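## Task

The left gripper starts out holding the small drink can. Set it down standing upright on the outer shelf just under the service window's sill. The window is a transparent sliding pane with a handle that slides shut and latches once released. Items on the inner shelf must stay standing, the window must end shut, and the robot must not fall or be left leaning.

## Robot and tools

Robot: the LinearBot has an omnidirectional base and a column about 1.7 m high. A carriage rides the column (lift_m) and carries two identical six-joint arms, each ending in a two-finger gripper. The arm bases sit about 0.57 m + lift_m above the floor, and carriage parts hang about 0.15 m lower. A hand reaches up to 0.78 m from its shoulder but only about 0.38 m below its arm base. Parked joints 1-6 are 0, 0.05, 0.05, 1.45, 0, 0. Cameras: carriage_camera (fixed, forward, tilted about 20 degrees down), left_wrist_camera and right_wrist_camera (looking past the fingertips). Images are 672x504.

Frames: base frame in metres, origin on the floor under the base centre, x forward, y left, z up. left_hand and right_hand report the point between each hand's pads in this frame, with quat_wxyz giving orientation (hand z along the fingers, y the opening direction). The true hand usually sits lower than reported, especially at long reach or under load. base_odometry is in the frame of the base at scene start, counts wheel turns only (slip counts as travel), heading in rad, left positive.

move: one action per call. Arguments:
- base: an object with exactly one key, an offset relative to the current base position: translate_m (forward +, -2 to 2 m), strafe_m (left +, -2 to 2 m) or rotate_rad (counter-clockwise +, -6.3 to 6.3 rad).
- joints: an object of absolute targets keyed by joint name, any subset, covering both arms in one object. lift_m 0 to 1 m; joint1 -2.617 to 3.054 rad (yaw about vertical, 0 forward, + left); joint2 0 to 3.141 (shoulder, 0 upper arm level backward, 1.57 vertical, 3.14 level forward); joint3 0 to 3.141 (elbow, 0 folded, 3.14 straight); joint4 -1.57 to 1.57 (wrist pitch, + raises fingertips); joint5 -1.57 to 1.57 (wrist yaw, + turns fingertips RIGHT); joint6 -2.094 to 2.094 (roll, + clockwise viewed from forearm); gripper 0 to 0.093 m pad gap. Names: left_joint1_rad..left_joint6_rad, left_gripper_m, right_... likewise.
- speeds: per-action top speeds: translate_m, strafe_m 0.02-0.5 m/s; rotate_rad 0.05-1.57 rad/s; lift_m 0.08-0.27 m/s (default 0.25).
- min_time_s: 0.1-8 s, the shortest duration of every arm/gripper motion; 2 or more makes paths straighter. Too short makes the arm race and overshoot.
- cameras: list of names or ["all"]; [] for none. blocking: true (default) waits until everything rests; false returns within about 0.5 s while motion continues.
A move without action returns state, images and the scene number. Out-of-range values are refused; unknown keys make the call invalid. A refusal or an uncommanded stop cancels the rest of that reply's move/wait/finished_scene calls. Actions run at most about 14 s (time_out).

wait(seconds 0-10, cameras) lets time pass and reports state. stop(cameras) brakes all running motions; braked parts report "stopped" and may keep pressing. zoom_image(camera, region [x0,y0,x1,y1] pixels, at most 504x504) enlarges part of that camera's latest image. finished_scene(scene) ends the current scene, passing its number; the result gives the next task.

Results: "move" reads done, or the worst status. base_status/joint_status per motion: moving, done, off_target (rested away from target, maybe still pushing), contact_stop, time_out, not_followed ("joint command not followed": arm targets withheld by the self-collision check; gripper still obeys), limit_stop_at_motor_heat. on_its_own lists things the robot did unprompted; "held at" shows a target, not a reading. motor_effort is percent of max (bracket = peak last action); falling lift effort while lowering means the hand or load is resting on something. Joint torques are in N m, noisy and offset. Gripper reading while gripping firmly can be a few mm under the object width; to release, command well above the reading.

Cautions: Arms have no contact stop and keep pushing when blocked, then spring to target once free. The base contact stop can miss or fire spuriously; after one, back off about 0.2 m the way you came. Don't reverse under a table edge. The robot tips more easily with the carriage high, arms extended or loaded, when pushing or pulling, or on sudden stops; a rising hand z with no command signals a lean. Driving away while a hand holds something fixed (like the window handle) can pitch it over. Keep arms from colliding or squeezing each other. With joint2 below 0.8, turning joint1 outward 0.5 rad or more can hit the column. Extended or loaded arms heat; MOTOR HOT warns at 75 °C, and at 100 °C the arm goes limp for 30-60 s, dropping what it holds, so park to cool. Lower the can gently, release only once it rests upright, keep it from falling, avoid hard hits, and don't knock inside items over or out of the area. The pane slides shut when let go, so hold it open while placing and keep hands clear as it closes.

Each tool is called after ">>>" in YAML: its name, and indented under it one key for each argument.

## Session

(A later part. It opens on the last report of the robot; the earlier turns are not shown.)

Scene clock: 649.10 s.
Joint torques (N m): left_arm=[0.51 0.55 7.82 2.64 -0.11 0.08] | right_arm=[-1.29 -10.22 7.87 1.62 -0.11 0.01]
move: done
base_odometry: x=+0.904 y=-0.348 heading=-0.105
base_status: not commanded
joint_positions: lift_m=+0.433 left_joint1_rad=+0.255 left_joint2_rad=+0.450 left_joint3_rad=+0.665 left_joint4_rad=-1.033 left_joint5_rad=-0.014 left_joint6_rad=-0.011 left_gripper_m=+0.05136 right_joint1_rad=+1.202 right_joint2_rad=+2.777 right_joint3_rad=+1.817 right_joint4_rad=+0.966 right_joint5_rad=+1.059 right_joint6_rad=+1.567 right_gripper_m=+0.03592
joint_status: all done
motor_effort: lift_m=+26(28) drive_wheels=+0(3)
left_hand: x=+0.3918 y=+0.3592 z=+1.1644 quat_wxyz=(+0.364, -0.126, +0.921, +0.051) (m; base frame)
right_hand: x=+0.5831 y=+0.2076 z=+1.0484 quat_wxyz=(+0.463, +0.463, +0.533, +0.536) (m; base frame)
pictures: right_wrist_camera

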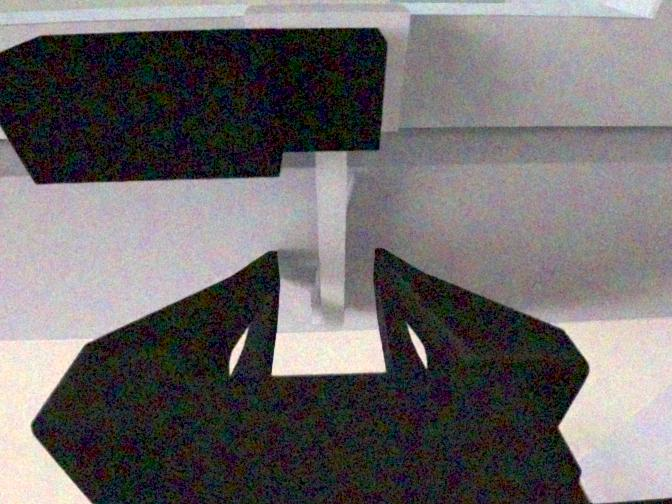

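>>> move:
  joints: {"right_gripper_m": 0.004}
  min_time_s: 1.0
  cameras: ["right_wrist_camera"]

>>> zoom_image:
  camera: "right_wrist_camera"
  region: [200, 100, 500, 325]

Scene clock: 673.00 s.
Joint torques (N m): left_arm=[0.54 0.7 7.83 2.64 -0.1 0.07] | right_arm=[-1.28 -10.41 7.88 1.67 -0.07 0.01]
move: off_target
MOTOR HOT: joint 2 (shoulder) of the right arm reports 75 °C; the controller stops that arm at 100 °C. To cool a motor, set the load down, stop pushing, or move to a pose that needs little force.
base_odometry: x=+0.904 y=-0.348 heading=-0.105
base_status: not commanded
joint_positions: lift_m=+0.433 left_joint1_rad=+0.255 left_joint2_rad=+0.450 left_joint3_rad=+0.665 left_joint4_rad=-1.033 left_joint5_rad=-0.014 left_joint6_rad=-0.011 left_gripper_m=+0.05136 right_joint1_rad=+1.202 right_joint2_rad=+2.779 right_joint3_rad=+1.817 right_joint4_rad=+0.959 right_joint5_rad=+1.055 right_joint6_rad=+1.567 right_gripper_m=+0.01209
joint_status: right_gripper_m off_target (ended at +0.01211, target +0.00400)
motor_effort: lift_m=+28(29) drive_wheels=+0(0)
left_hand: x=+0.3918 y=+0.3592 z=+1.1644 quat_wxyz=(+0.364, -0.126, +0.921, +0.051) (m; base frame)
right_hand: x=+0.5829 y=+0.2083 z=+1.0460 quat_wxyz=(+0.463, +0.460, +0.537, +0.534) (m; base frame)
pictures: right_wrist_camera

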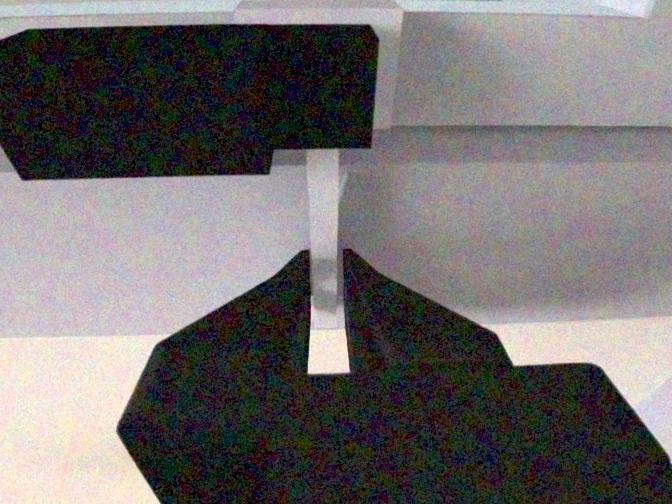

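Scaled by 1.680 from the camera's 672x504 image, which has a finer 960x720 frame.

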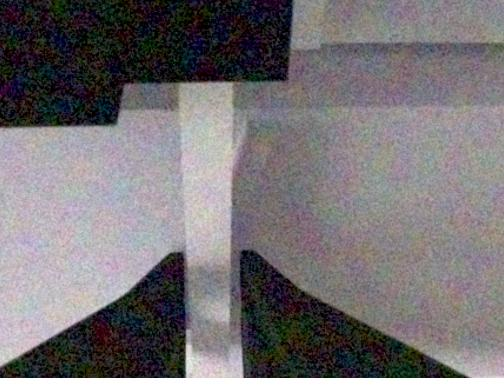

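>>> move:
  joints: {"lift_m": 0.411, "right_joint6_rad": 1.16}
  min_time_s: 0.6
  speeds: {"lift_m": 0.08}
  cameras: ["right_wrist_camera"]

Scene clock: 682.27 s.
Joint torques (N m): left_arm=[0.55 0.61 7.66 2.65 -0.09 0.07] | right_arm=[-1.51 -10.43 6.16 0.68 -0.3 -0.65]
move: off_target
MOTOR HOT: still on. Joint 2 (shoulder) of the right arm reports 73 °C.
base_odometry: x=+0.904 y=-0.348 heading=-0.105
base_status: not commanded
joint_positions: lift_m=+0.411 left_joint1_rad=+0.255 left_joint2_rad=+0.450 left_joint3_rad=+0.666 left_joint4_rad=-1.034 left_joint5_rad=-0.014 left_joint6_rad=-0.011 left_gripper_m=+0.05136 right_joint1_rad=+1.205 right_joint2_rad=+2.779 right_joint3_rad=+1.838 right_joint4_rad=+1.046 right_joint5_rad=+1.074 right_joint6_rad=+1.219 right_gripper_m=+0.01205
joint_status: right_joint6_rad off_target (ended at +1.220, target +1.160); the others done
motor_effort: lift_m=+26(27) drive_wheels=+0(3)
left_hand: x=+0.3917 y=+0.3591 z=+1.1423 quat_wxyz=(+0.364, -0.126, +0.921, +0.051) (m; base frame)
right_hand: x=+0.5829 y=+0.2084 z=+1.0443 quat_wxyz=(+0.545, +0.384, +0.572, +0.478) (m; base frame)
pictures: right_wrist_camera

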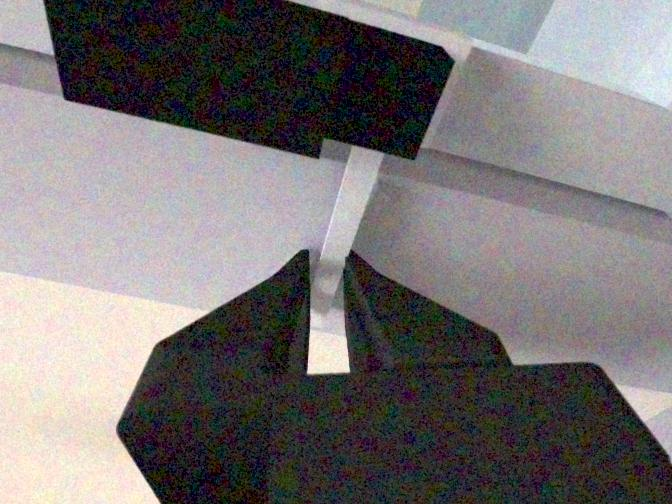

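>>> zoom_image:
  camera: "right_wrist_camera"
  region: [280, 110, 440, 350]

>>> move:
  joints: {"lift_m": 0.38}
  speeds: {"lift_m": 0.08}
  cameras: ["right_wrist_camera"]

Scaled by 2.100 from the camera's 672x504 image, which has a finer 960x720 frame.

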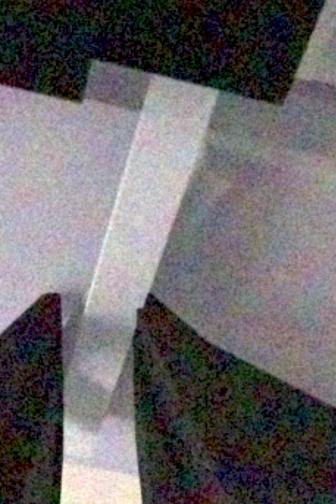

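Scene clock: 693.90 s.
Joint torques (N m): left_arm=[0.59 0.68 7.69 2.63 -0.1 0.07] | right_arm=[-1.77 -9.43 4.68 -0.29 -0.45 -0.3]
move: done
MOTOR HOT: still on. Joint 2 (shoulder) of the right arm reports 73 °C.
base_odometry: x=+0.904 y=-0.348 heading=-0.105
base_status: not commanded
joint_positions: lift_m=+0.380 left_joint1_rad=+0.255 left_joint2_rad=+0.450 left_joint3_rad=+0.667 left_joint4_rad=-1.034 left_joint5_rad=-0.014 left_joint6_rad=-0.011 left_gripper_m=+0.05136 right_joint1_rad=+1.206 right_joint2_rad=+2.767 right_joint3_rad=+1.857 right_joint4_rad=+1.130 right_joint5_rad=+1.082 right_joint6_rad=+1.181 right_gripper_m=+0.01205
joint_status: all done
on_its_own: right_joint6_rad moved -0.038 toward your old target +1.160
motor_effort: lift_m=+23(27) drive_wheels=+1(1)
left_hand: x=+0.3917 y=+0.3591 z=+1.1116 quat_wxyz=(+0.364, -0.126, +0.921, +0.051) (m; base frame)
right_hand: x=+0.5829 y=+0.2083 z=+1.0404 quat_wxyz=(+0.546, +0.395, +0.541, +0.503) (m; base frame)
pictures: right_wrist_camera

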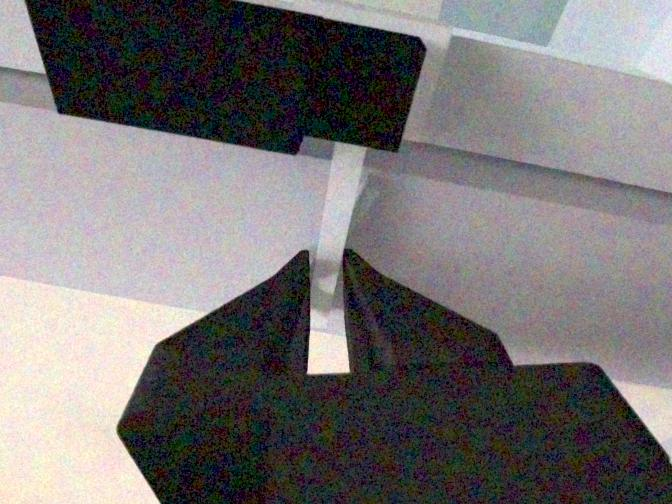

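>>> move:
  joints: {"lift_m": 0.34}
  speeds: {"lift_m": 0.1}
  cameras: ["right_wrist_camera"]

Scene clock: 703.63 s.
Joint torques (N m): left_arm=[0.62 0.65 7.6 2.68 -0.08 0.06] | right_arm=[-1.57 -6.8 3.19 -1.12 -0.5 -0.11]
move: done
MOTOR HOT: cleared for the motors of the right arm.
base_odometry: x=+0.904 y=-0.348 heading=-0.105
base_status: not commanded
joint_positions: lift_m=+0.340 left_joint1_rad=+0.255 left_joint2_rad=+0.450 left_joint3_rad=+0.668 left_joint4_rad=-1.036 left_joint5_rad=-0.014 left_joint6_rad=-0.011 left_gripper_m=+0.05136 right_joint1_rad=+1.206 right_joint2_rad=+2.732 right_joint3_rad=+1.876 right_joint4_rad=+1.192 right_joint5_rad=+1.076 right_joint6_rad=+1.167 right_gripper_m=+0.01205
joint_status: all done
motor_effort: lift_m=+25(26) drive_wheels=+1(1)
left_hand: x=+0.3915 y=+0.3591 z=+1.0718 quat_wxyz=(+0.364, -0.126, +0.921, +0.051) (m; base frame)
right_hand: x=+0.5826 y=+0.2090 z=+1.0377 quat_wxyz=(+0.537, +0.408, +0.505, +0.538) (m; base frame)
pictures: right_wrist_camera

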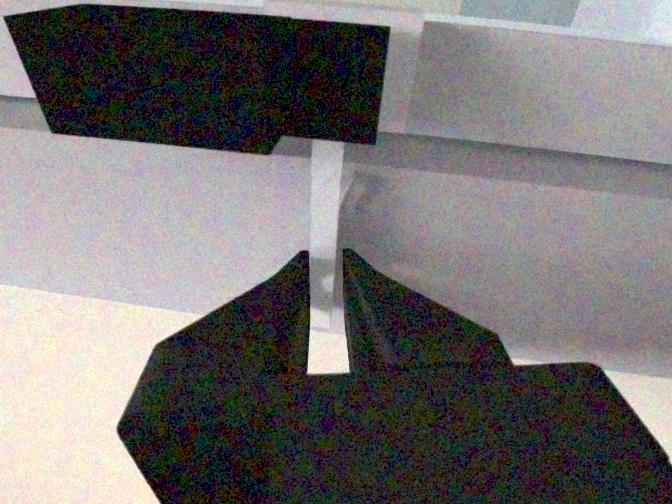

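>>> zoom_image:
  camera: "right_wrist_camera"
  region: [260, 110, 420, 350]

>>> move:
  joints: {"lift_m": 0.36}
  speeds: {"lift_m": 0.1}
  cameras: ["carriage_camera", "left_wrist_camera"]

>>> zoom_image:
  camera: "carriage_camera"
  region: [160, 300, 340, 435]

>>> zoom_image:
  camera: "left_wrist_camera"
  region: [420, 0, 672, 190]

Scaled by 2.100 from the camera's 672x504 image, which has a finer 960x720 frame.

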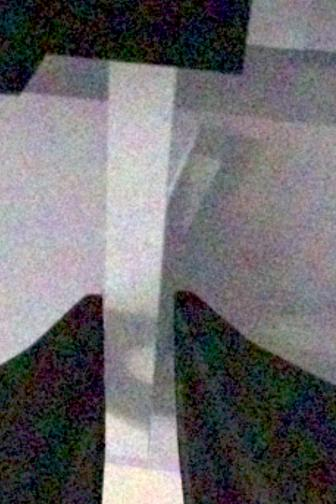

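Scene clock: 717.83 s.
Joint torques (N m): left_arm=[0.58 0.68 7.51 2.59 -0.08 0.07] | right_arm=[-1.76 -7.49 3.21 -0.31 -0.69 -0.13]
move: done
base_odometry: x=+0.904 y=-0.348 heading=-0.105
base_status: not commanded
joint_positions: lift_m=+0.360 left_joint1_rad=+0.255 left_joint2_rad=+0.450 left_joint3_rad=+0.668 left_joint4_rad=-1.029 left_joint5_rad=-0.014 left_joint6_rad=-0.011 left_gripper_m=+0.05136 right_joint1_rad=+1.209 right_joint2_rad=+2.740 right_joint3_rad=+1.876 right_joint4_rad=+1.122 right_joint5_rad=+1.099 right_joint6_rad=+1.170 right_gripper_m=+0.01205
joint_status: all done
motor_effort: lift_m=+24(29) drive_wheels=+1(1)
left_hand: x=+0.3926 y=+0.3594 z=+1.0930 quat_wxyz=(+0.367, -0.126, +0.920, +0.051) (m; base frame)
right_hand: x=+0.5829 y=+0.2091 z=+1.0415 quat_wxyz=(+0.547, +0.404, +0.528, +0.509) (m; base frame)
pictures: carriage_camera, left_wrist_camera

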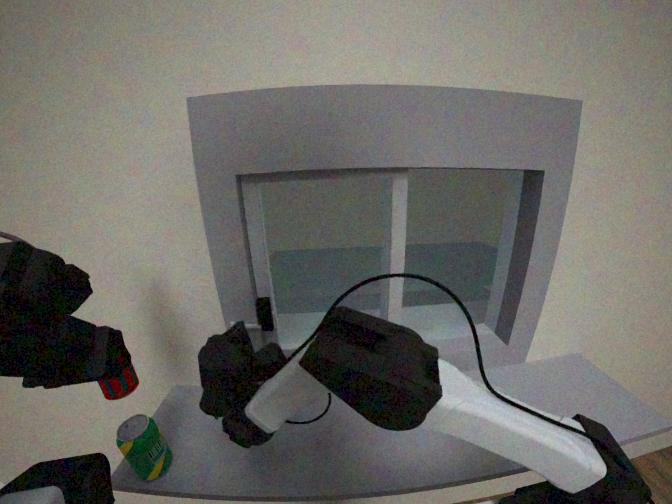

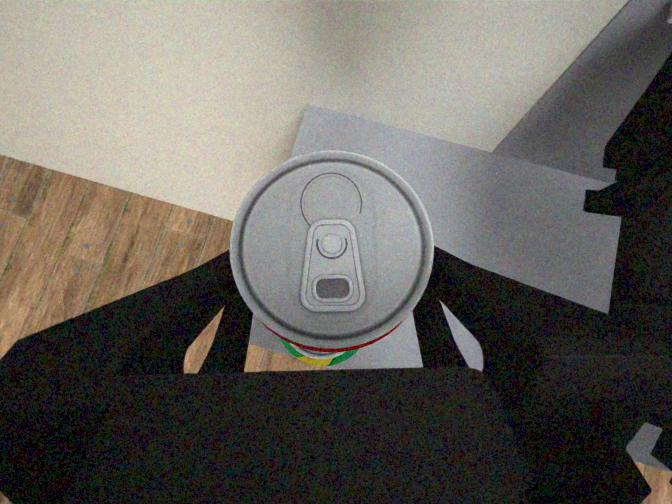

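Scaled by 2.800 from the camera's 672x504 image, which has a finer 960x720 frame.

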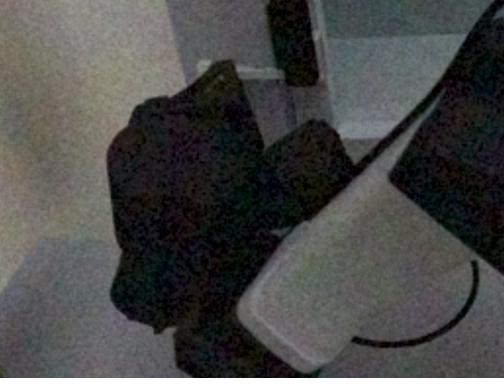

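Scaled by 2.000 from the camera's 672x504 image, which has a finer 960x720 frame.

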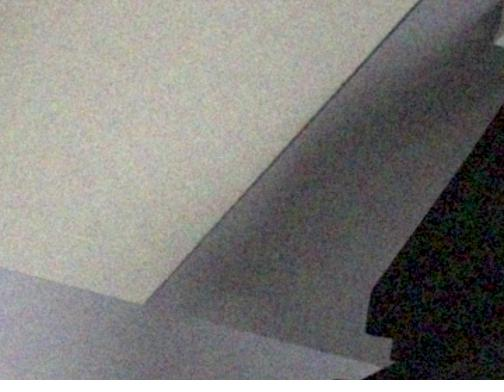

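>>> move:
  joints: {"lift_m": 0.465, "right_joint6_rad": 1.9}
  min_time_s: 0.8
  speeds: {"lift_m": 0.1}
  cameras: ["right_wrist_camera"]

Scene clock: 724.23 s.
Joint torques (N m): left_arm=[0.54 0.61 7.53 2.6 -0.09 0.07] | right_arm=[-1.31 -12.9 5.76 2.92 -0.02 0.39]
move: off_target
base_odometry: x=+0.904 y=-0.348 heading=-0.105
base_status: not commanded
joint_positions: lift_m=+0.465 left_joint1_rad=+0.255 left_joint2_rad=+0.450 left_joint3_rad=+0.668 left_joint4_rad=-1.029 left_joint5_rad=-0.014 left_joint6_rad=-0.011 left_gripper_m=+0.05136 right_joint1_rad=+1.203 right_joint2_rad=+2.811 right_joint3_rad=+1.843 right_joint4_rad=+0.846 right_joint5_rad=+1.057 right_joint6_rad=+1.852 right_gripper_m=+0.01212
joint_status: right_joint6_rad off_target (ended at +1.852, target +1.900); the others done
motor_effort: lift_m=+27(29) drive_wheels=+0(1)
left_hand: x=+0.3927 y=+0.3594 z=+1.1981 quat_wxyz=(+0.368, -0.126, +0.920, +0.051) (m; base frame)
right_hand: x=+0.5830 y=+0.2085 z=+1.0493 quat_wxyz=(+0.402, +0.523, +0.507, +0.555) (m; base frame)
pictures: right_wrist_camera

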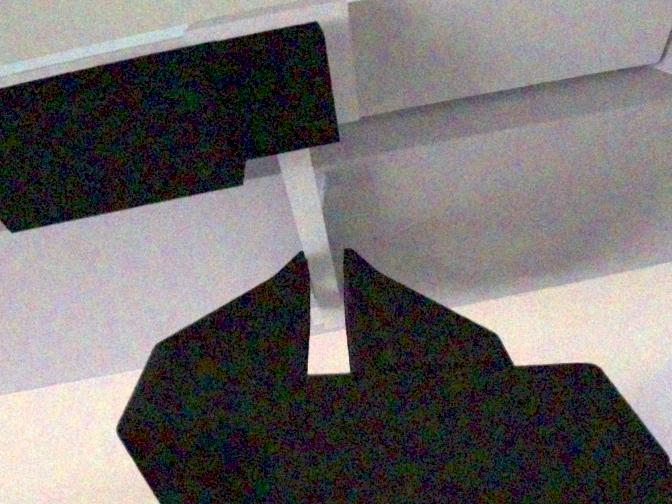

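>>> move:
  joints: {"lift_m": 0.335, "right_joint6_rad": 1.15}
  min_time_s: 0.8
  speeds: {"lift_m": 0.12}

>>> move:
  base: {"strafe_m": -0.05}
  speeds: {"strafe_m": 0.05}
  cameras: ["right_wrist_camera", "carriage_camera"]

Scene clock: 741.87 s.
Joint torques (N m): left_arm=[0.69 0.64 7.41 2.66 -0.1 0.07] | right_arm=[-1.76 -6.54 3.03 -1.21 -0.51 -0.18]
move: done
base_odometry: x=+0.904 y=-0.348 heading=-0.105
base_status: not commanded
joint_positions: lift_m=+0.335 left_joint1_rad=+0.255 left_joint2_rad=+0.450 left_joint3_rad=+0.669 left_joint4_rad=-1.036 left_joint5_rad=-0.014 left_joint6_rad=-0.011 left_gripper_m=+0.05136 right_joint1_rad=+1.208 right_joint2_rad=+2.728 right_joint3_rad=+1.878 right_joint4_rad=+1.202 right_joint5_rad=+1.074 right_joint6_rad=+1.162 right_gripper_m=+0.01196
joint_status: all done
motor_effort: lift_m=+24(26) drive_wheels=+0(0)
left_hand: x=+0.3916 y=+0.3591 z=+1.0673 quat_wxyz=(+0.365, -0.126, +0.921, +0.051) (m; base frame)
right_hand: x=+0.5816 y=+0.2094 z=+1.0371 quat_wxyz=(+0.536, +0.408, +0.501, +0.543) (m; base frame)
pictures: none

Scene clock: 743.73 s.
Joint torques (N m): left_arm=[0.53 0.64 7.47 2.66 -0.1 0.07] | right_arm=[-1.25 -11.74 4.94 1.65 0.09 -0.15]
move: done
base_odometry: x=+0.899 y=-0.397 heading=-0.105
base_status: done
joint_positions: lift_m=+0.335 left_joint1_rad=+0.255 left_joint2_rad=+0.450 left_joint3_rad=+0.669 left_joint4_rad=-1.035 left_joint5_rad=-0.014 left_joint6_rad=-0.011 left_gripper_m=+0.05136 right_joint1_rad=+1.202 right_joint2_rad=+2.795 right_joint3_rad=+1.854 right_joint4_rad=+0.963 right_joint5_rad=+1.038 right_joint6_rad=+1.160 right_gripper_m=+0.00407
joint_status: not commanded
on_its_own: right_gripper_m moved -0.00788 to your old target +0.00400
motor_effort: lift_m=+26(28) drive_wheels=-2(6)
left_hand: x=+0.3917 y=+0.3591 z=+1.0672 quat_wxyz=(+0.365, -0.126, +0.921, +0.051) (m; base frame)
right_hand: x=+0.5844 y=+0.2155 z=+0.9515 quat_wxyz=(+0.557, +0.341, +0.615, +0.442) (m; base frame)
pictures: carriage_camera, right_wrist_camera

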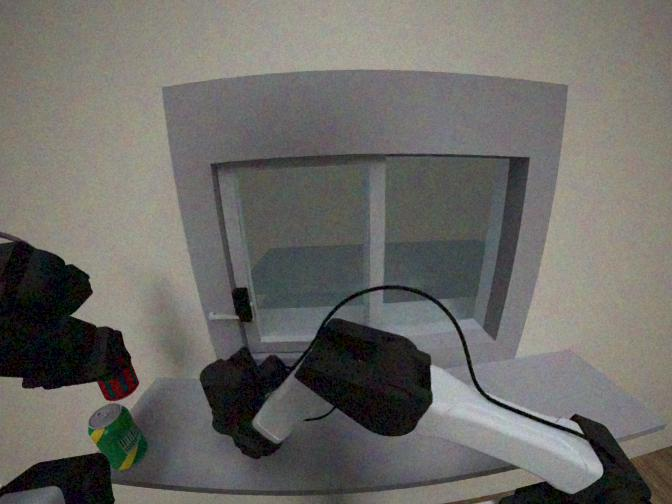

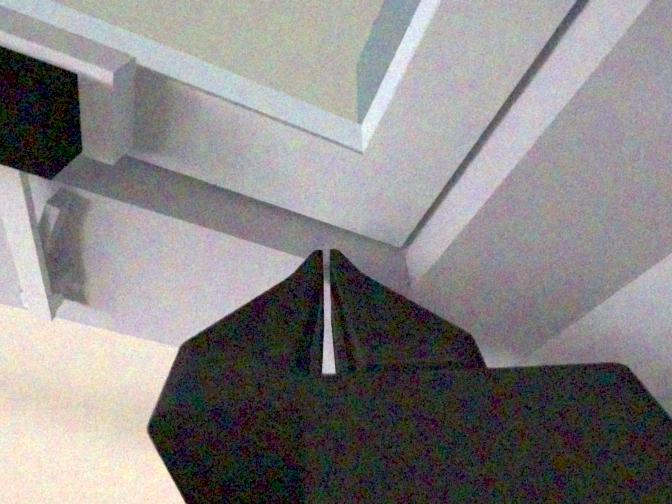

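>>> zoom_image:
  camera: "right_wrist_camera"
  region: [0, 30, 200, 330]

>>> zoom_image:
  camera: "right_wrist_camera"
  region: [0, 150, 120, 330]

>>> zoom_image:
  camera: "carriage_camera"
  region: [190, 270, 290, 345]

Scaled by 1.680 from the camera's 672x504 image, which has a finer 960x720 frame.

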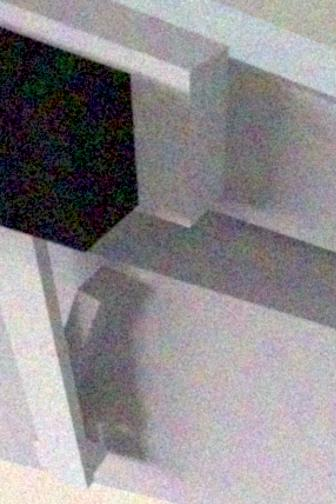

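Scaled by 2.800 from the camera's 672x504 image, which has a finer 960x720 frame.

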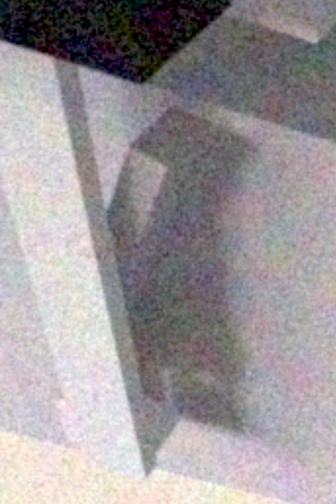

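Scaled by 5.040 from the camera's 672x504 image, which has a finer 960x720 frame.

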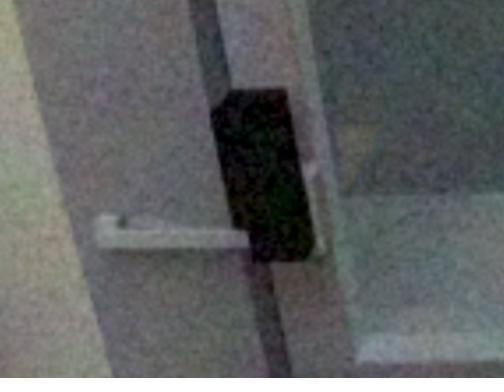

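>>> move:
  joints: {"lift_m": 0.45, "right_joint1_rad": 1.473, "right_joint2_rad": 2.065, "right_joint3_rad": 0.774, "right_joint4_rad": 1.291, "right_joint5_rad": 0.949, "right_joint6_rad": 1.2}
  min_time_s: 1.5
  cameras: ["left_wrist_camera", "right_wrist_camera"]

>>> zoom_image:
  camera: "left_wrist_camera"
  region: [472, 0, 672, 150]

>>> move:
  joints: {"right_joint1_rad": 0.3, "right_joint2_rad": 0.3, "right_joint3_rad": 0.15, "right_joint4_rad": 1.2, "right_joint5_rad": 0.0, "right_joint6_rad": 0.0}
  min_time_s: 2.0
  cameras: ["carriage_camera", "left_wrist_camera"]

>>> zoom_image:
  camera: "left_wrist_camera"
  region: [472, 0, 672, 150]

>>> zoom_image:
  camera: "carriage_camera"
  region: [150, 290, 300, 402]

Scene clock: 809.77 s.
Joint torques (N m): left_arm=[0.57 0.65 7.38 2.56 -0.11 0.1] | right_arm=[0.46 -9.88 3.08 1.93 -0.12 0.05]
move: done
MOTOR HOT: joint 2 (shoulder) of the right arm reports 78 °C; the controller stops that arm at 100 °C. To cool a motor, set the load down, stop pushing, or move to a pose that needs little force.
base_odometry: x=+0.899 y=-0.397 heading=-0.105
base_status: not commanded
joint_positions: lift_m=+0.450 left_joint1_rad=+0.255 left_joint2_rad=+0.450 left_joint3_rad=+0.669 left_joint4_rad=-1.026 left_joint5_rad=-0.014 left_joint6_rad=-0.011 left_gripper_m=+0.05136 right_joint1_rad=+1.466 right_joint2_rad=+2.100 right_joint3_rad=+0.786 right_joint4_rad=+1.278 right_joint5_rad=+0.958 right_joint6_rad=+1.190 right_gripper_m=+0.00407
joint_status: all done
motor_effort: lift_m=+25(30) drive_wheels=-1(2)
left_hand: x=+0.3934 y=+0.3596 z=+1.1840 quat_wxyz=(+0.370, -0.126, +0.919, +0.052) (m; base frame)
right_hand: x=+0.4082 y=+0.1184 z=+1.1362 quat_wxyz=(+0.470, +0.229, +0.677, +0.518) (m; base frame)
pictures: left_wrist_camera, right_wrist_camera

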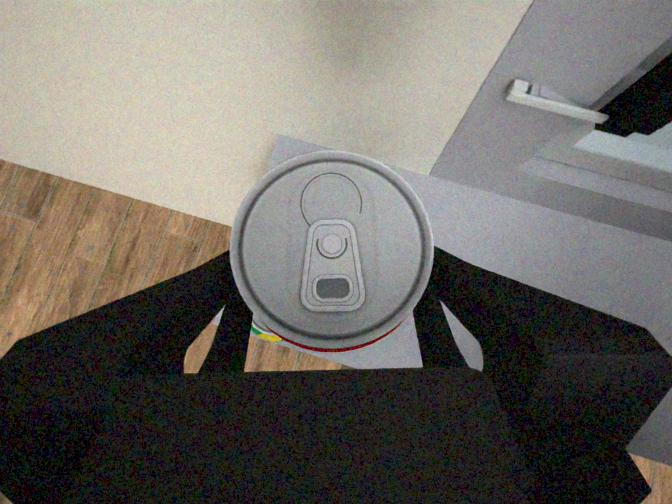

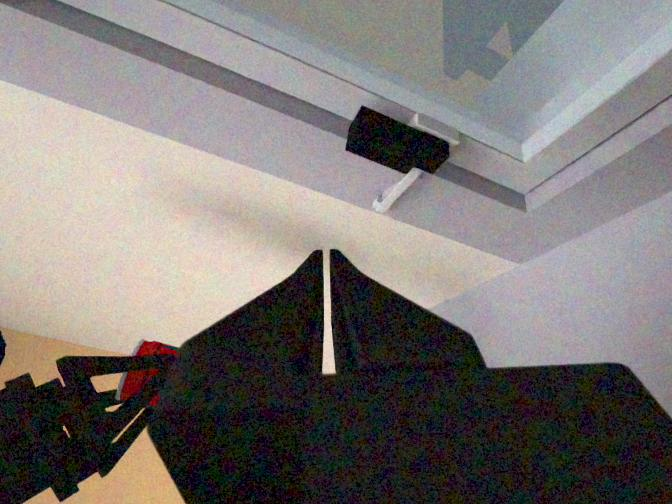

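Scaled by 2.520 from the camera's 672x504 image, which has a finer 960x720 frame.

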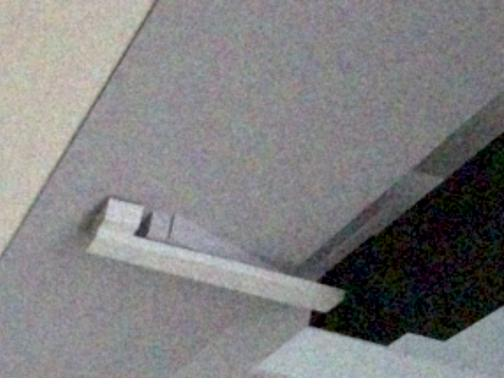

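Scene clock: 812.17 s.
Joint torques (N m): left_arm=[0.61 0.59 7.41 2.59 -0.09 0.07] | right_arm=[-0.98 1.76 4.49 0.52 -0.15 -0.06]
move: done
MOTOR HOT: still on. Joint 2 (shoulder) of the right arm reports 78 °C.
base_odometry: x=+0.899 y=-0.397 heading=-0.105
base_status: not commanded
joint_positions: lift_m=+0.450 left_joint1_rad=+0.255 left_joint2_rad=+0.450 left_joint3_rad=+0.669 left_joint4_rad=-1.027 left_joint5_rad=-0.014 left_joint6_rad=-0.011 left_gripper_m=+0.05136 right_joint1_rad=+0.309 right_joint2_rad=+0.307 right_joint3_rad=+0.165 right_joint4_rad=+1.208 right_joint5_rad=+0.009 right_joint6_rad=+0.011 right_gripper_m=+0.00407
joint_status: all done
motor_effort: lift_m=+24(27) drive_wheels=-1(2)
left_hand: x=+0.3932 y=+0.3595 z=+1.1838 quat_wxyz=(+0.369, -0.126, +0.919, +0.052) (m; base frame)
right_hand: x=+0.3530 y=-0.2710 z=+1.4578 quat_wxyz=(+0.956, -0.033, +0.248, +0.153) (m; base frame)
pictures: carriage_camera, left_wrist_camera

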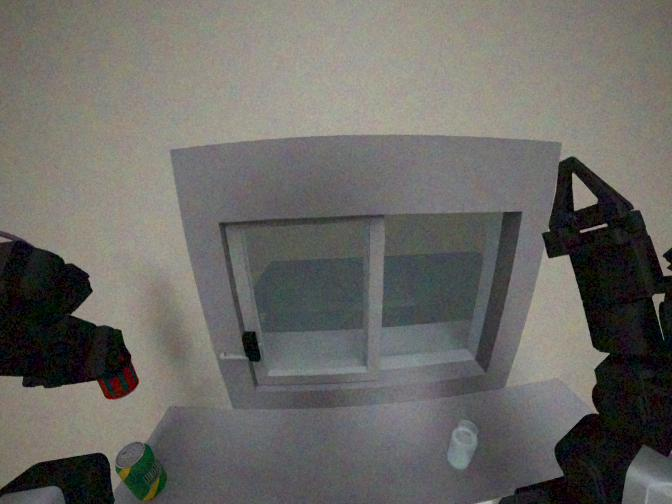

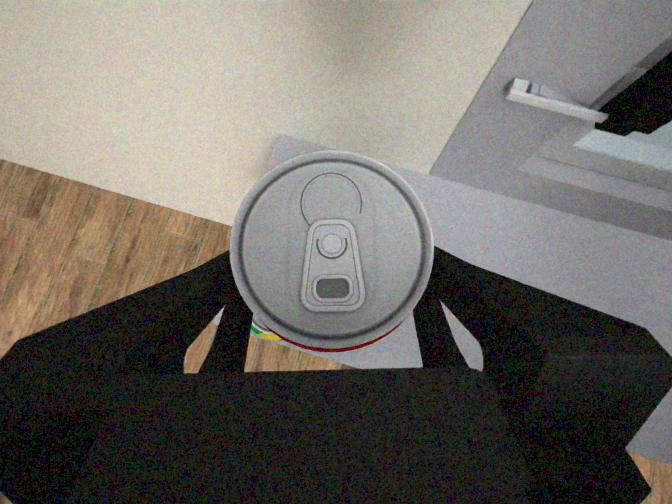

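Scaled by 2.520 from the camera's 672x504 image, which has a finer 960x720 frame.

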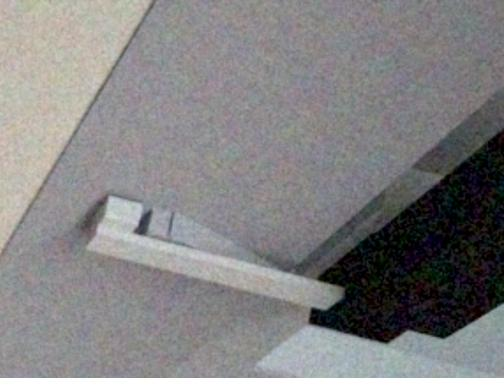

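Scaled by 3.360 from the camera's 672x504 image, which has a finer 960x720 frame.

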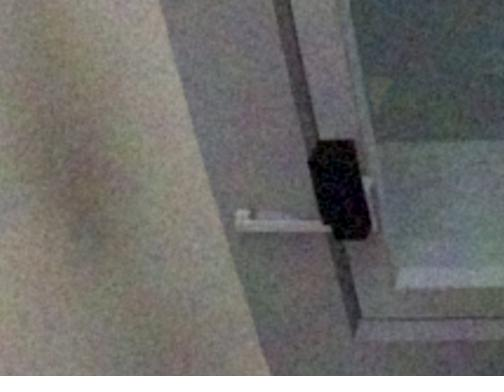

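>>> zoom_image:
  camera: "carriage_camera"
  region: [220, 280, 400, 415]

>>> move:
  base: {"strafe_m": 0.17}
  joints: {"lift_m": 0.36}
  speeds: {"strafe_m": 0.15, "lift_m": 0.15}
  cameras: ["carriage_camera", "left_wrist_camera"]

>>> zoom_image:
  camera: "carriage_camera"
  region: [240, 230, 440, 380]

Scaled by 2.800 from the camera's 672x504 image, which has a finer 960x720 frame.

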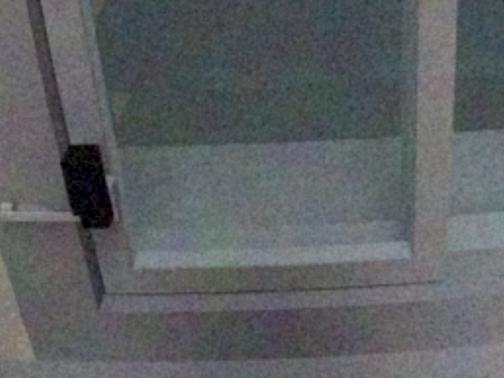

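Scene clock: 876.40 s.
Joint torques (N m): left_arm=[0.54 0.68 7.31 2.69 -0.08 0.07] | right_arm=[-0.98 1.78 4.96 0.57 -0.1 -0.08]
move: done
MOTOR HOT: cleared for the motors of the right arm.
base_odometry: x=+0.917 y=-0.228 heading=-0.105
base_status: done
joint_positions: lift_m=+0.360 left_joint1_rad=+0.255 left_joint2_rad=+0.449 left_joint3_rad=+0.670 left_joint4_rad=-1.037 left_joint5_rad=-0.014 left_joint6_rad=-0.011 left_gripper_m=+0.05136 right_joint1_rad=+0.309 right_joint2_rad=+0.305 right_joint3_rad=+0.159 right_joint4_rad=+1.203 right_joint5_rad=+0.006 right_joint6_rad=+0.009 right_gripper_m=+0.00407
joint_status: all done
motor_effort: lift_m=+26(29) drive_wheels=-3(12)
left_hand: x=+0.3914 y=+0.3591 z=+1.0925 quat_wxyz=(+0.365, -0.126, +0.921, +0.051) (m; base frame)
right_hand: x=+0.3545 y=-0.2699 z=+1.3654 quat_wxyz=(+0.955, -0.035, +0.251, +0.152) (m; base frame)
pictures: carriage_camera, left_wrist_camera

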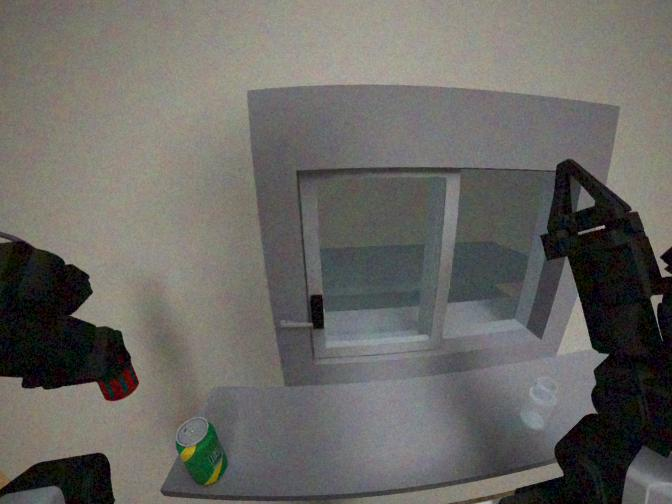

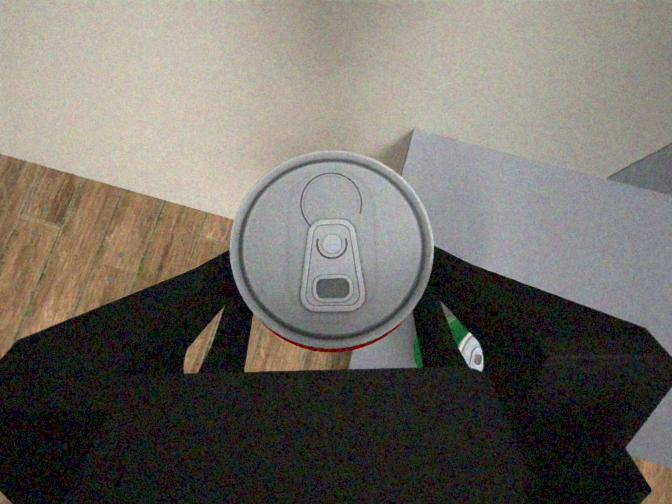

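Scaled by 2.520 from the camera's 672x504 image, which has a finer 960x720 frame.

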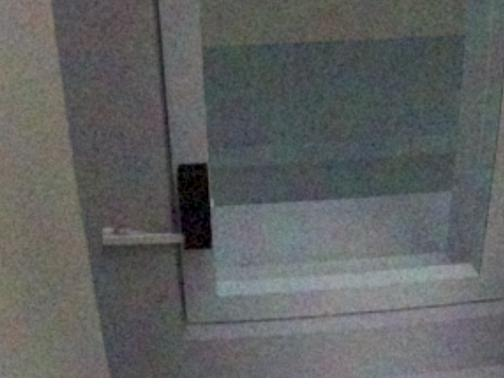

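>>> move:
  joints: {"right_joint1_rad": 1.3926, "right_joint2_rad": 2.0888, "right_joint3_rad": 0.9598, "right_joint4_rad": 1.1291, "right_joint5_rad": 1.253, "right_joint6_rad": 1.575, "right_gripper_m": 0.04, "left_joint1_rad": -0.145, "left_joint2_rad": 0.756, "left_joint3_rad": 0.55, "left_joint4_rad": -0.53}
  min_time_s: 2.0

>>> move:
  joints: {"right_joint1_rad": 1.2214, "right_joint2_rad": 2.275, "right_joint3_rad": 1.11, "right_joint4_rad": 1.185, "right_joint5_rad": 1.082, "right_joint6_rad": 1.575}
  min_time_s: 1.2
  cameras: ["right_wrist_camera", "carriage_camera", "left_wrist_camera"]

>>> zoom_image:
  camera: "right_wrist_camera"
  region: [200, 60, 500, 285]

Scene clock: 940.30 s.
Joint torques (N m): left_arm=[-0.76 -0.47 6.48 2.75 -0.08 0.06] | right_arm=[0.35 -6.72 6.74 1.56 0.08 -0.02]
move: off_target
base_odometry: x=+0.917 y=-0.228 heading=-0.105
base_status: not commanded
joint_positions: lift_m=+0.360 left_joint1_rad=-0.138 left_joint2_rad=+0.754 left_joint3_rad=+0.546 left_joint4_rad=-0.580 left_joint5_rad=-0.014 left_joint6_rad=-0.011 left_gripper_m=+0.05136 right_joint1_rad=+1.386 right_joint2_rad=+2.077 right_joint3_rad=+0.934 right_joint4_rad=+1.130 right_joint5_rad=+1.244 right_joint6_rad=+1.564 right_gripper_m=+0.03992
joint_status: left_joint4_rad off_target (ended at -0.581, target -0.530); the others done
motor_effort: lift_m=+27(29) drive_wheels=-2(2)
left_hand: x=+0.4721 y=+0.2792 z=+1.0591 quat_wxyz=(+0.381, +0.056, +0.923, -0.022) (m; base frame)
right_hand: x=+0.4614 y=+0.0847 z=+1.0774 quat_wxyz=(+0.467, +0.459, +0.540, +0.529) (m; base frame)
pictures: none

Scene clock: 941.80 s.
Joint torques (N m): left_arm=[-0.94 -0.42 6.49 2.76 -0.09 0.06] | right_arm=[-0.77 -7.53 6.68 1.77 -0.02 0.02]
move: done
base_odometry: x=+0.917 y=-0.228 heading=-0.105
base_status: not commanded
joint_positions: lift_m=+0.360 left_joint1_rad=-0.138 left_joint2_rad=+0.754 left_joint3_rad=+0.546 left_joint4_rad=-0.580 left_joint5_rad=-0.014 left_joint6_rad=-0.011 left_gripper_m=+0.05136 right_joint1_rad=+1.229 right_joint2_rad=+2.259 right_joint3_rad=+1.084 right_joint4_rad=+1.172 right_joint5_rad=+1.091 right_joint6_rad=+1.566 right_gripper_m=+0.03992
joint_status: all done
motor_effort: lift_m=+25(28) drive_wheels=-2(2)
left_hand: x=+0.4723 y=+0.2792 z=+1.0592 quat_wxyz=(+0.381, +0.056, +0.923, -0.022) (m; base frame)
right_hand: x=+0.5303 y=+0.0996 z=+1.0468 quat_wxyz=(+0.466, +0.463, +0.535, +0.531) (m; base frame)
pictures: carriage_camera, left_wrist_camera, right_wrist_camera

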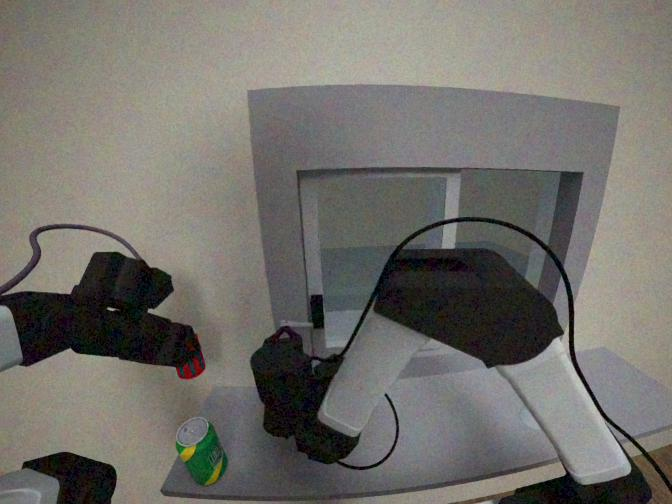

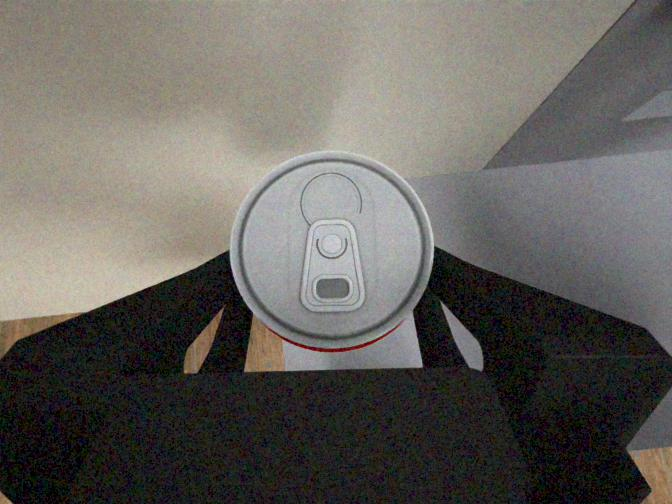

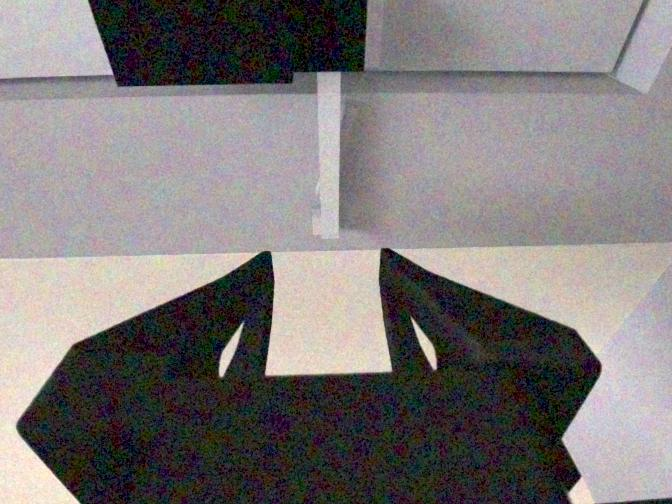

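Scaled by 1.680 from the camera's 672x504 image, which has a finer 960x720 frame.

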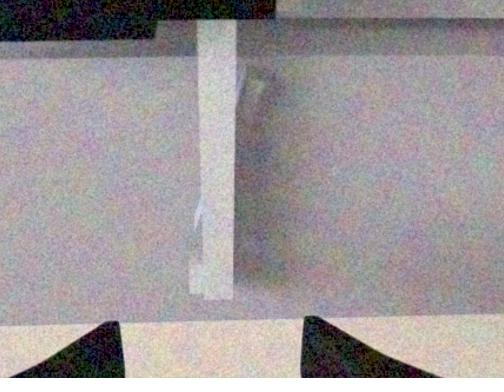

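>>> move:
  joints: {"right_joint1_rad": 1.094, "right_joint2_rad": 2.364, "right_joint3_rad": 1.285, "right_joint4_rad": 1.08, "right_joint5_rad": 0.953, "right_joint6_rad": 1.575}
  min_time_s: 1.5

>>> move:
  joints: {"right_gripper_m": 0.004}
  min_time_s: 0.8
  cameras: ["right_wrist_camera"]

Scene clock: 951.13 s.
Joint torques (N m): left_arm=[-0.84 -0.38 6.58 2.75 -0.11 0.08] | right_arm=[-2.71 -8.06 8.09 1.53 -0.19 0.01]
move: off_target
base_odometry: x=+0.917 y=-0.228 heading=-0.105
base_status: not commanded
joint_positions: lift_m=+0.360 left_joint1_rad=-0.138 left_joint2_rad=+0.754 left_joint3_rad=+0.546 left_joint4_rad=-0.579 left_joint5_rad=-0.014 left_joint6_rad=-0.011 left_gripper_m=+0.05136 right_joint1_rad=+1.124 right_joint2_rad=+2.345 right_joint3_rad=+1.246 right_joint4_rad=+1.101 right_joint5_rad=+0.969 right_joint6_rad=+1.566 right_gripper_m=+0.03993
joint_status: right_joint1_rad off_target (ended at +1.124, target +1.094); the others done
motor_effort: lift_m=+25(28) drive_wheels=-2(2)
left_hand: x=+0.4723 y=+0.2792 z=+1.0593 quat_wxyz=(+0.381, +0.056, +0.923, -0.022) (m; base frame)
right_hand: x=+0.5833 y=+0.1148 z=+1.0447 quat_wxyz=(+0.461, +0.459, +0.537, +0.537) (m; base frame)
pictures: none

Scene clock: 952.20 s.
Joint torques (N m): left_arm=[-0.83 -0.42 6.49 2.75 -0.06 0.08] | right_arm=[-2.73 -8.09 7.53 1.55 0 0.01]
move: off_target
base_odometry: x=+0.917 y=-0.228 heading=-0.105
base_status: not commanded
joint_positions: lift_m=+0.360 left_joint1_rad=-0.138 left_joint2_rad=+0.754 left_joint3_rad=+0.546 left_joint4_rad=-0.579 left_joint5_rad=-0.014 left_joint6_rad=-0.011 left_gripper_m=+0.05136 right_joint1_rad=+1.124 right_joint2_rad=+2.345 right_joint3_rad=+1.254 right_joint4_rad=+1.101 right_joint5_rad=+0.950 right_joint6_rad=+1.567 right_gripper_m=+0.01136
joint_status: right_gripper_m off_target (ended at +0.01138, target +0.00400)
motor_effort: lift_m=+27(27) drive_wheels=-2(2)
left_hand: x=+0.4723 y=+0.2792 z=+1.0593 quat_wxyz=(+0.381, +0.056, +0.923, -0.022) (m; base frame)
right_hand: x=+0.5834 y=+0.1194 z=+1.0472 quat_wxyz=(+0.455, +0.455, +0.539, +0.544) (m; base frame)
pictures: right_wrist_camera

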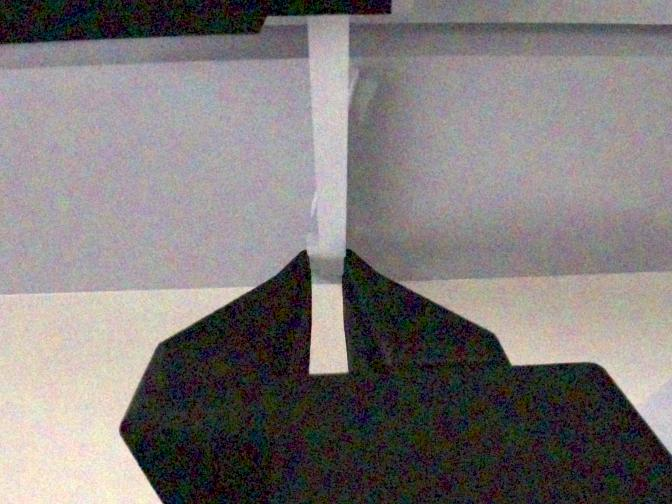

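>>> move:
  cameras: ["all"]

Scene clock: 974.13 s.
Joint torques (N m): left_arm=[-0.79 -0.46 6.48 2.76 -0.08 0.09] | right_arm=[-2.71 -8.08 7.53 1.55 0.01 0.01]
base_odometry: x=+0.917 y=-0.228 heading=-0.105
base_status: not commanded
joint_positions: lift_m=+0.360 left_joint1_rad=-0.138 left_joint2_rad=+0.754 left_joint3_rad=+0.546 left_joint4_rad=-0.579 left_joint5_rad=-0.014 left_joint6_rad=-0.011 left_gripper_m=+0.05136 right_joint1_rad=+1.124 right_joint2_rad=+2.345 right_joint3_rad=+1.254 right_joint4_rad=+1.101 right_joint5_rad=+0.950 right_joint6_rad=+1.567 right_gripper_m=+0.01136
joint_status: right_gripper_m off_target (ended at +0.01138, target +0.00400)
motor_effort: lift_m=+26(27) drive_wheels=-2(2)
left_hand: x=+0.4723 y=+0.2792 z=+1.0593 quat_wxyz=(+0.381, +0.056, +0.923, -0.022) (m; base frame)
right_hand: x=+0.5834 y=+0.1194 z=+1.0472 quat_wxyz=(+0.455, +0.455, +0.539, +0.544) (m; base frame)
pictures: carriage_camera, left_wrist_camera, right_wrist_camera

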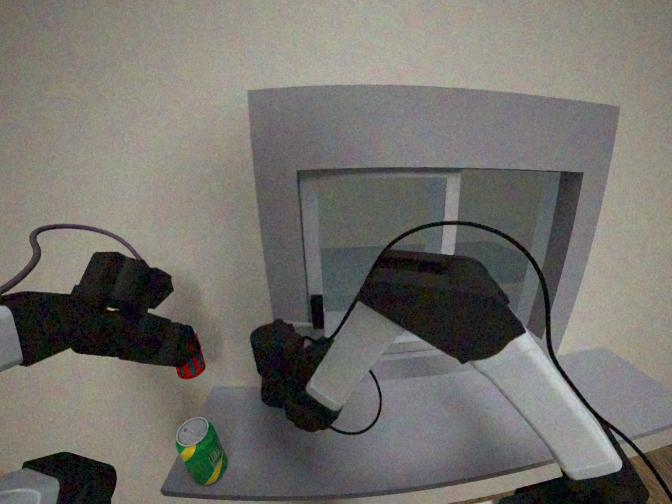

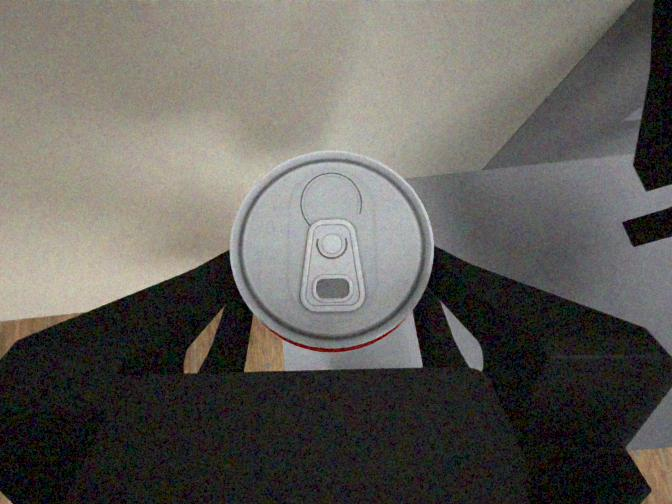

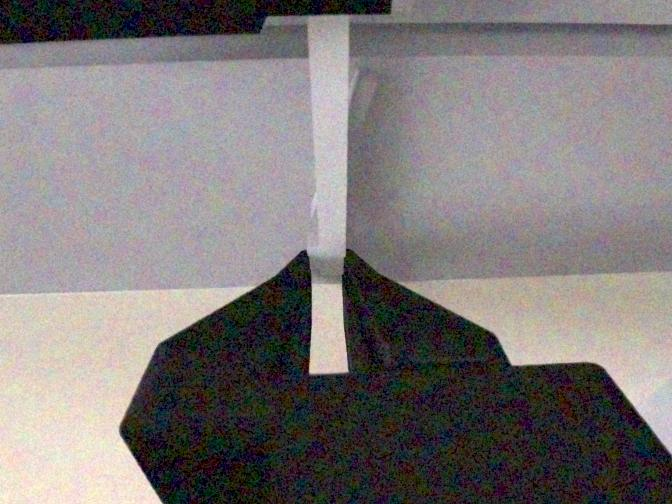

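>>> zoom_image:
  camera: "right_wrist_camera"
  region: [240, 0, 440, 300]

>>> zoom_image:
  camera: "carriage_camera"
  region: [230, 270, 400, 440]

Scaled by 1.680 from the camera's 672x504 image, which has a finer 960x720 frame.

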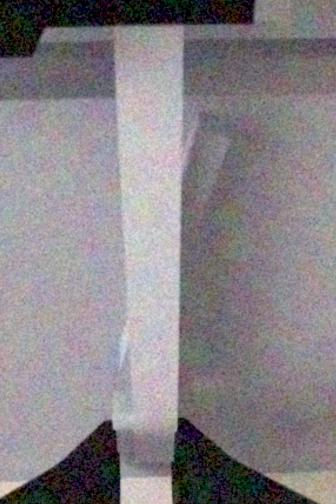

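Scaled by 2.965 from the camera's 672x504 image, which has a finer 960x720 frame.

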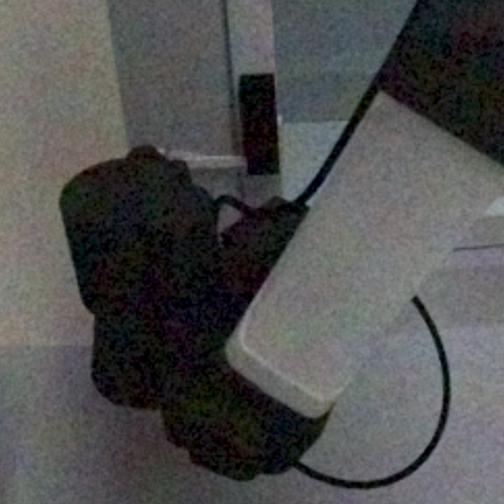

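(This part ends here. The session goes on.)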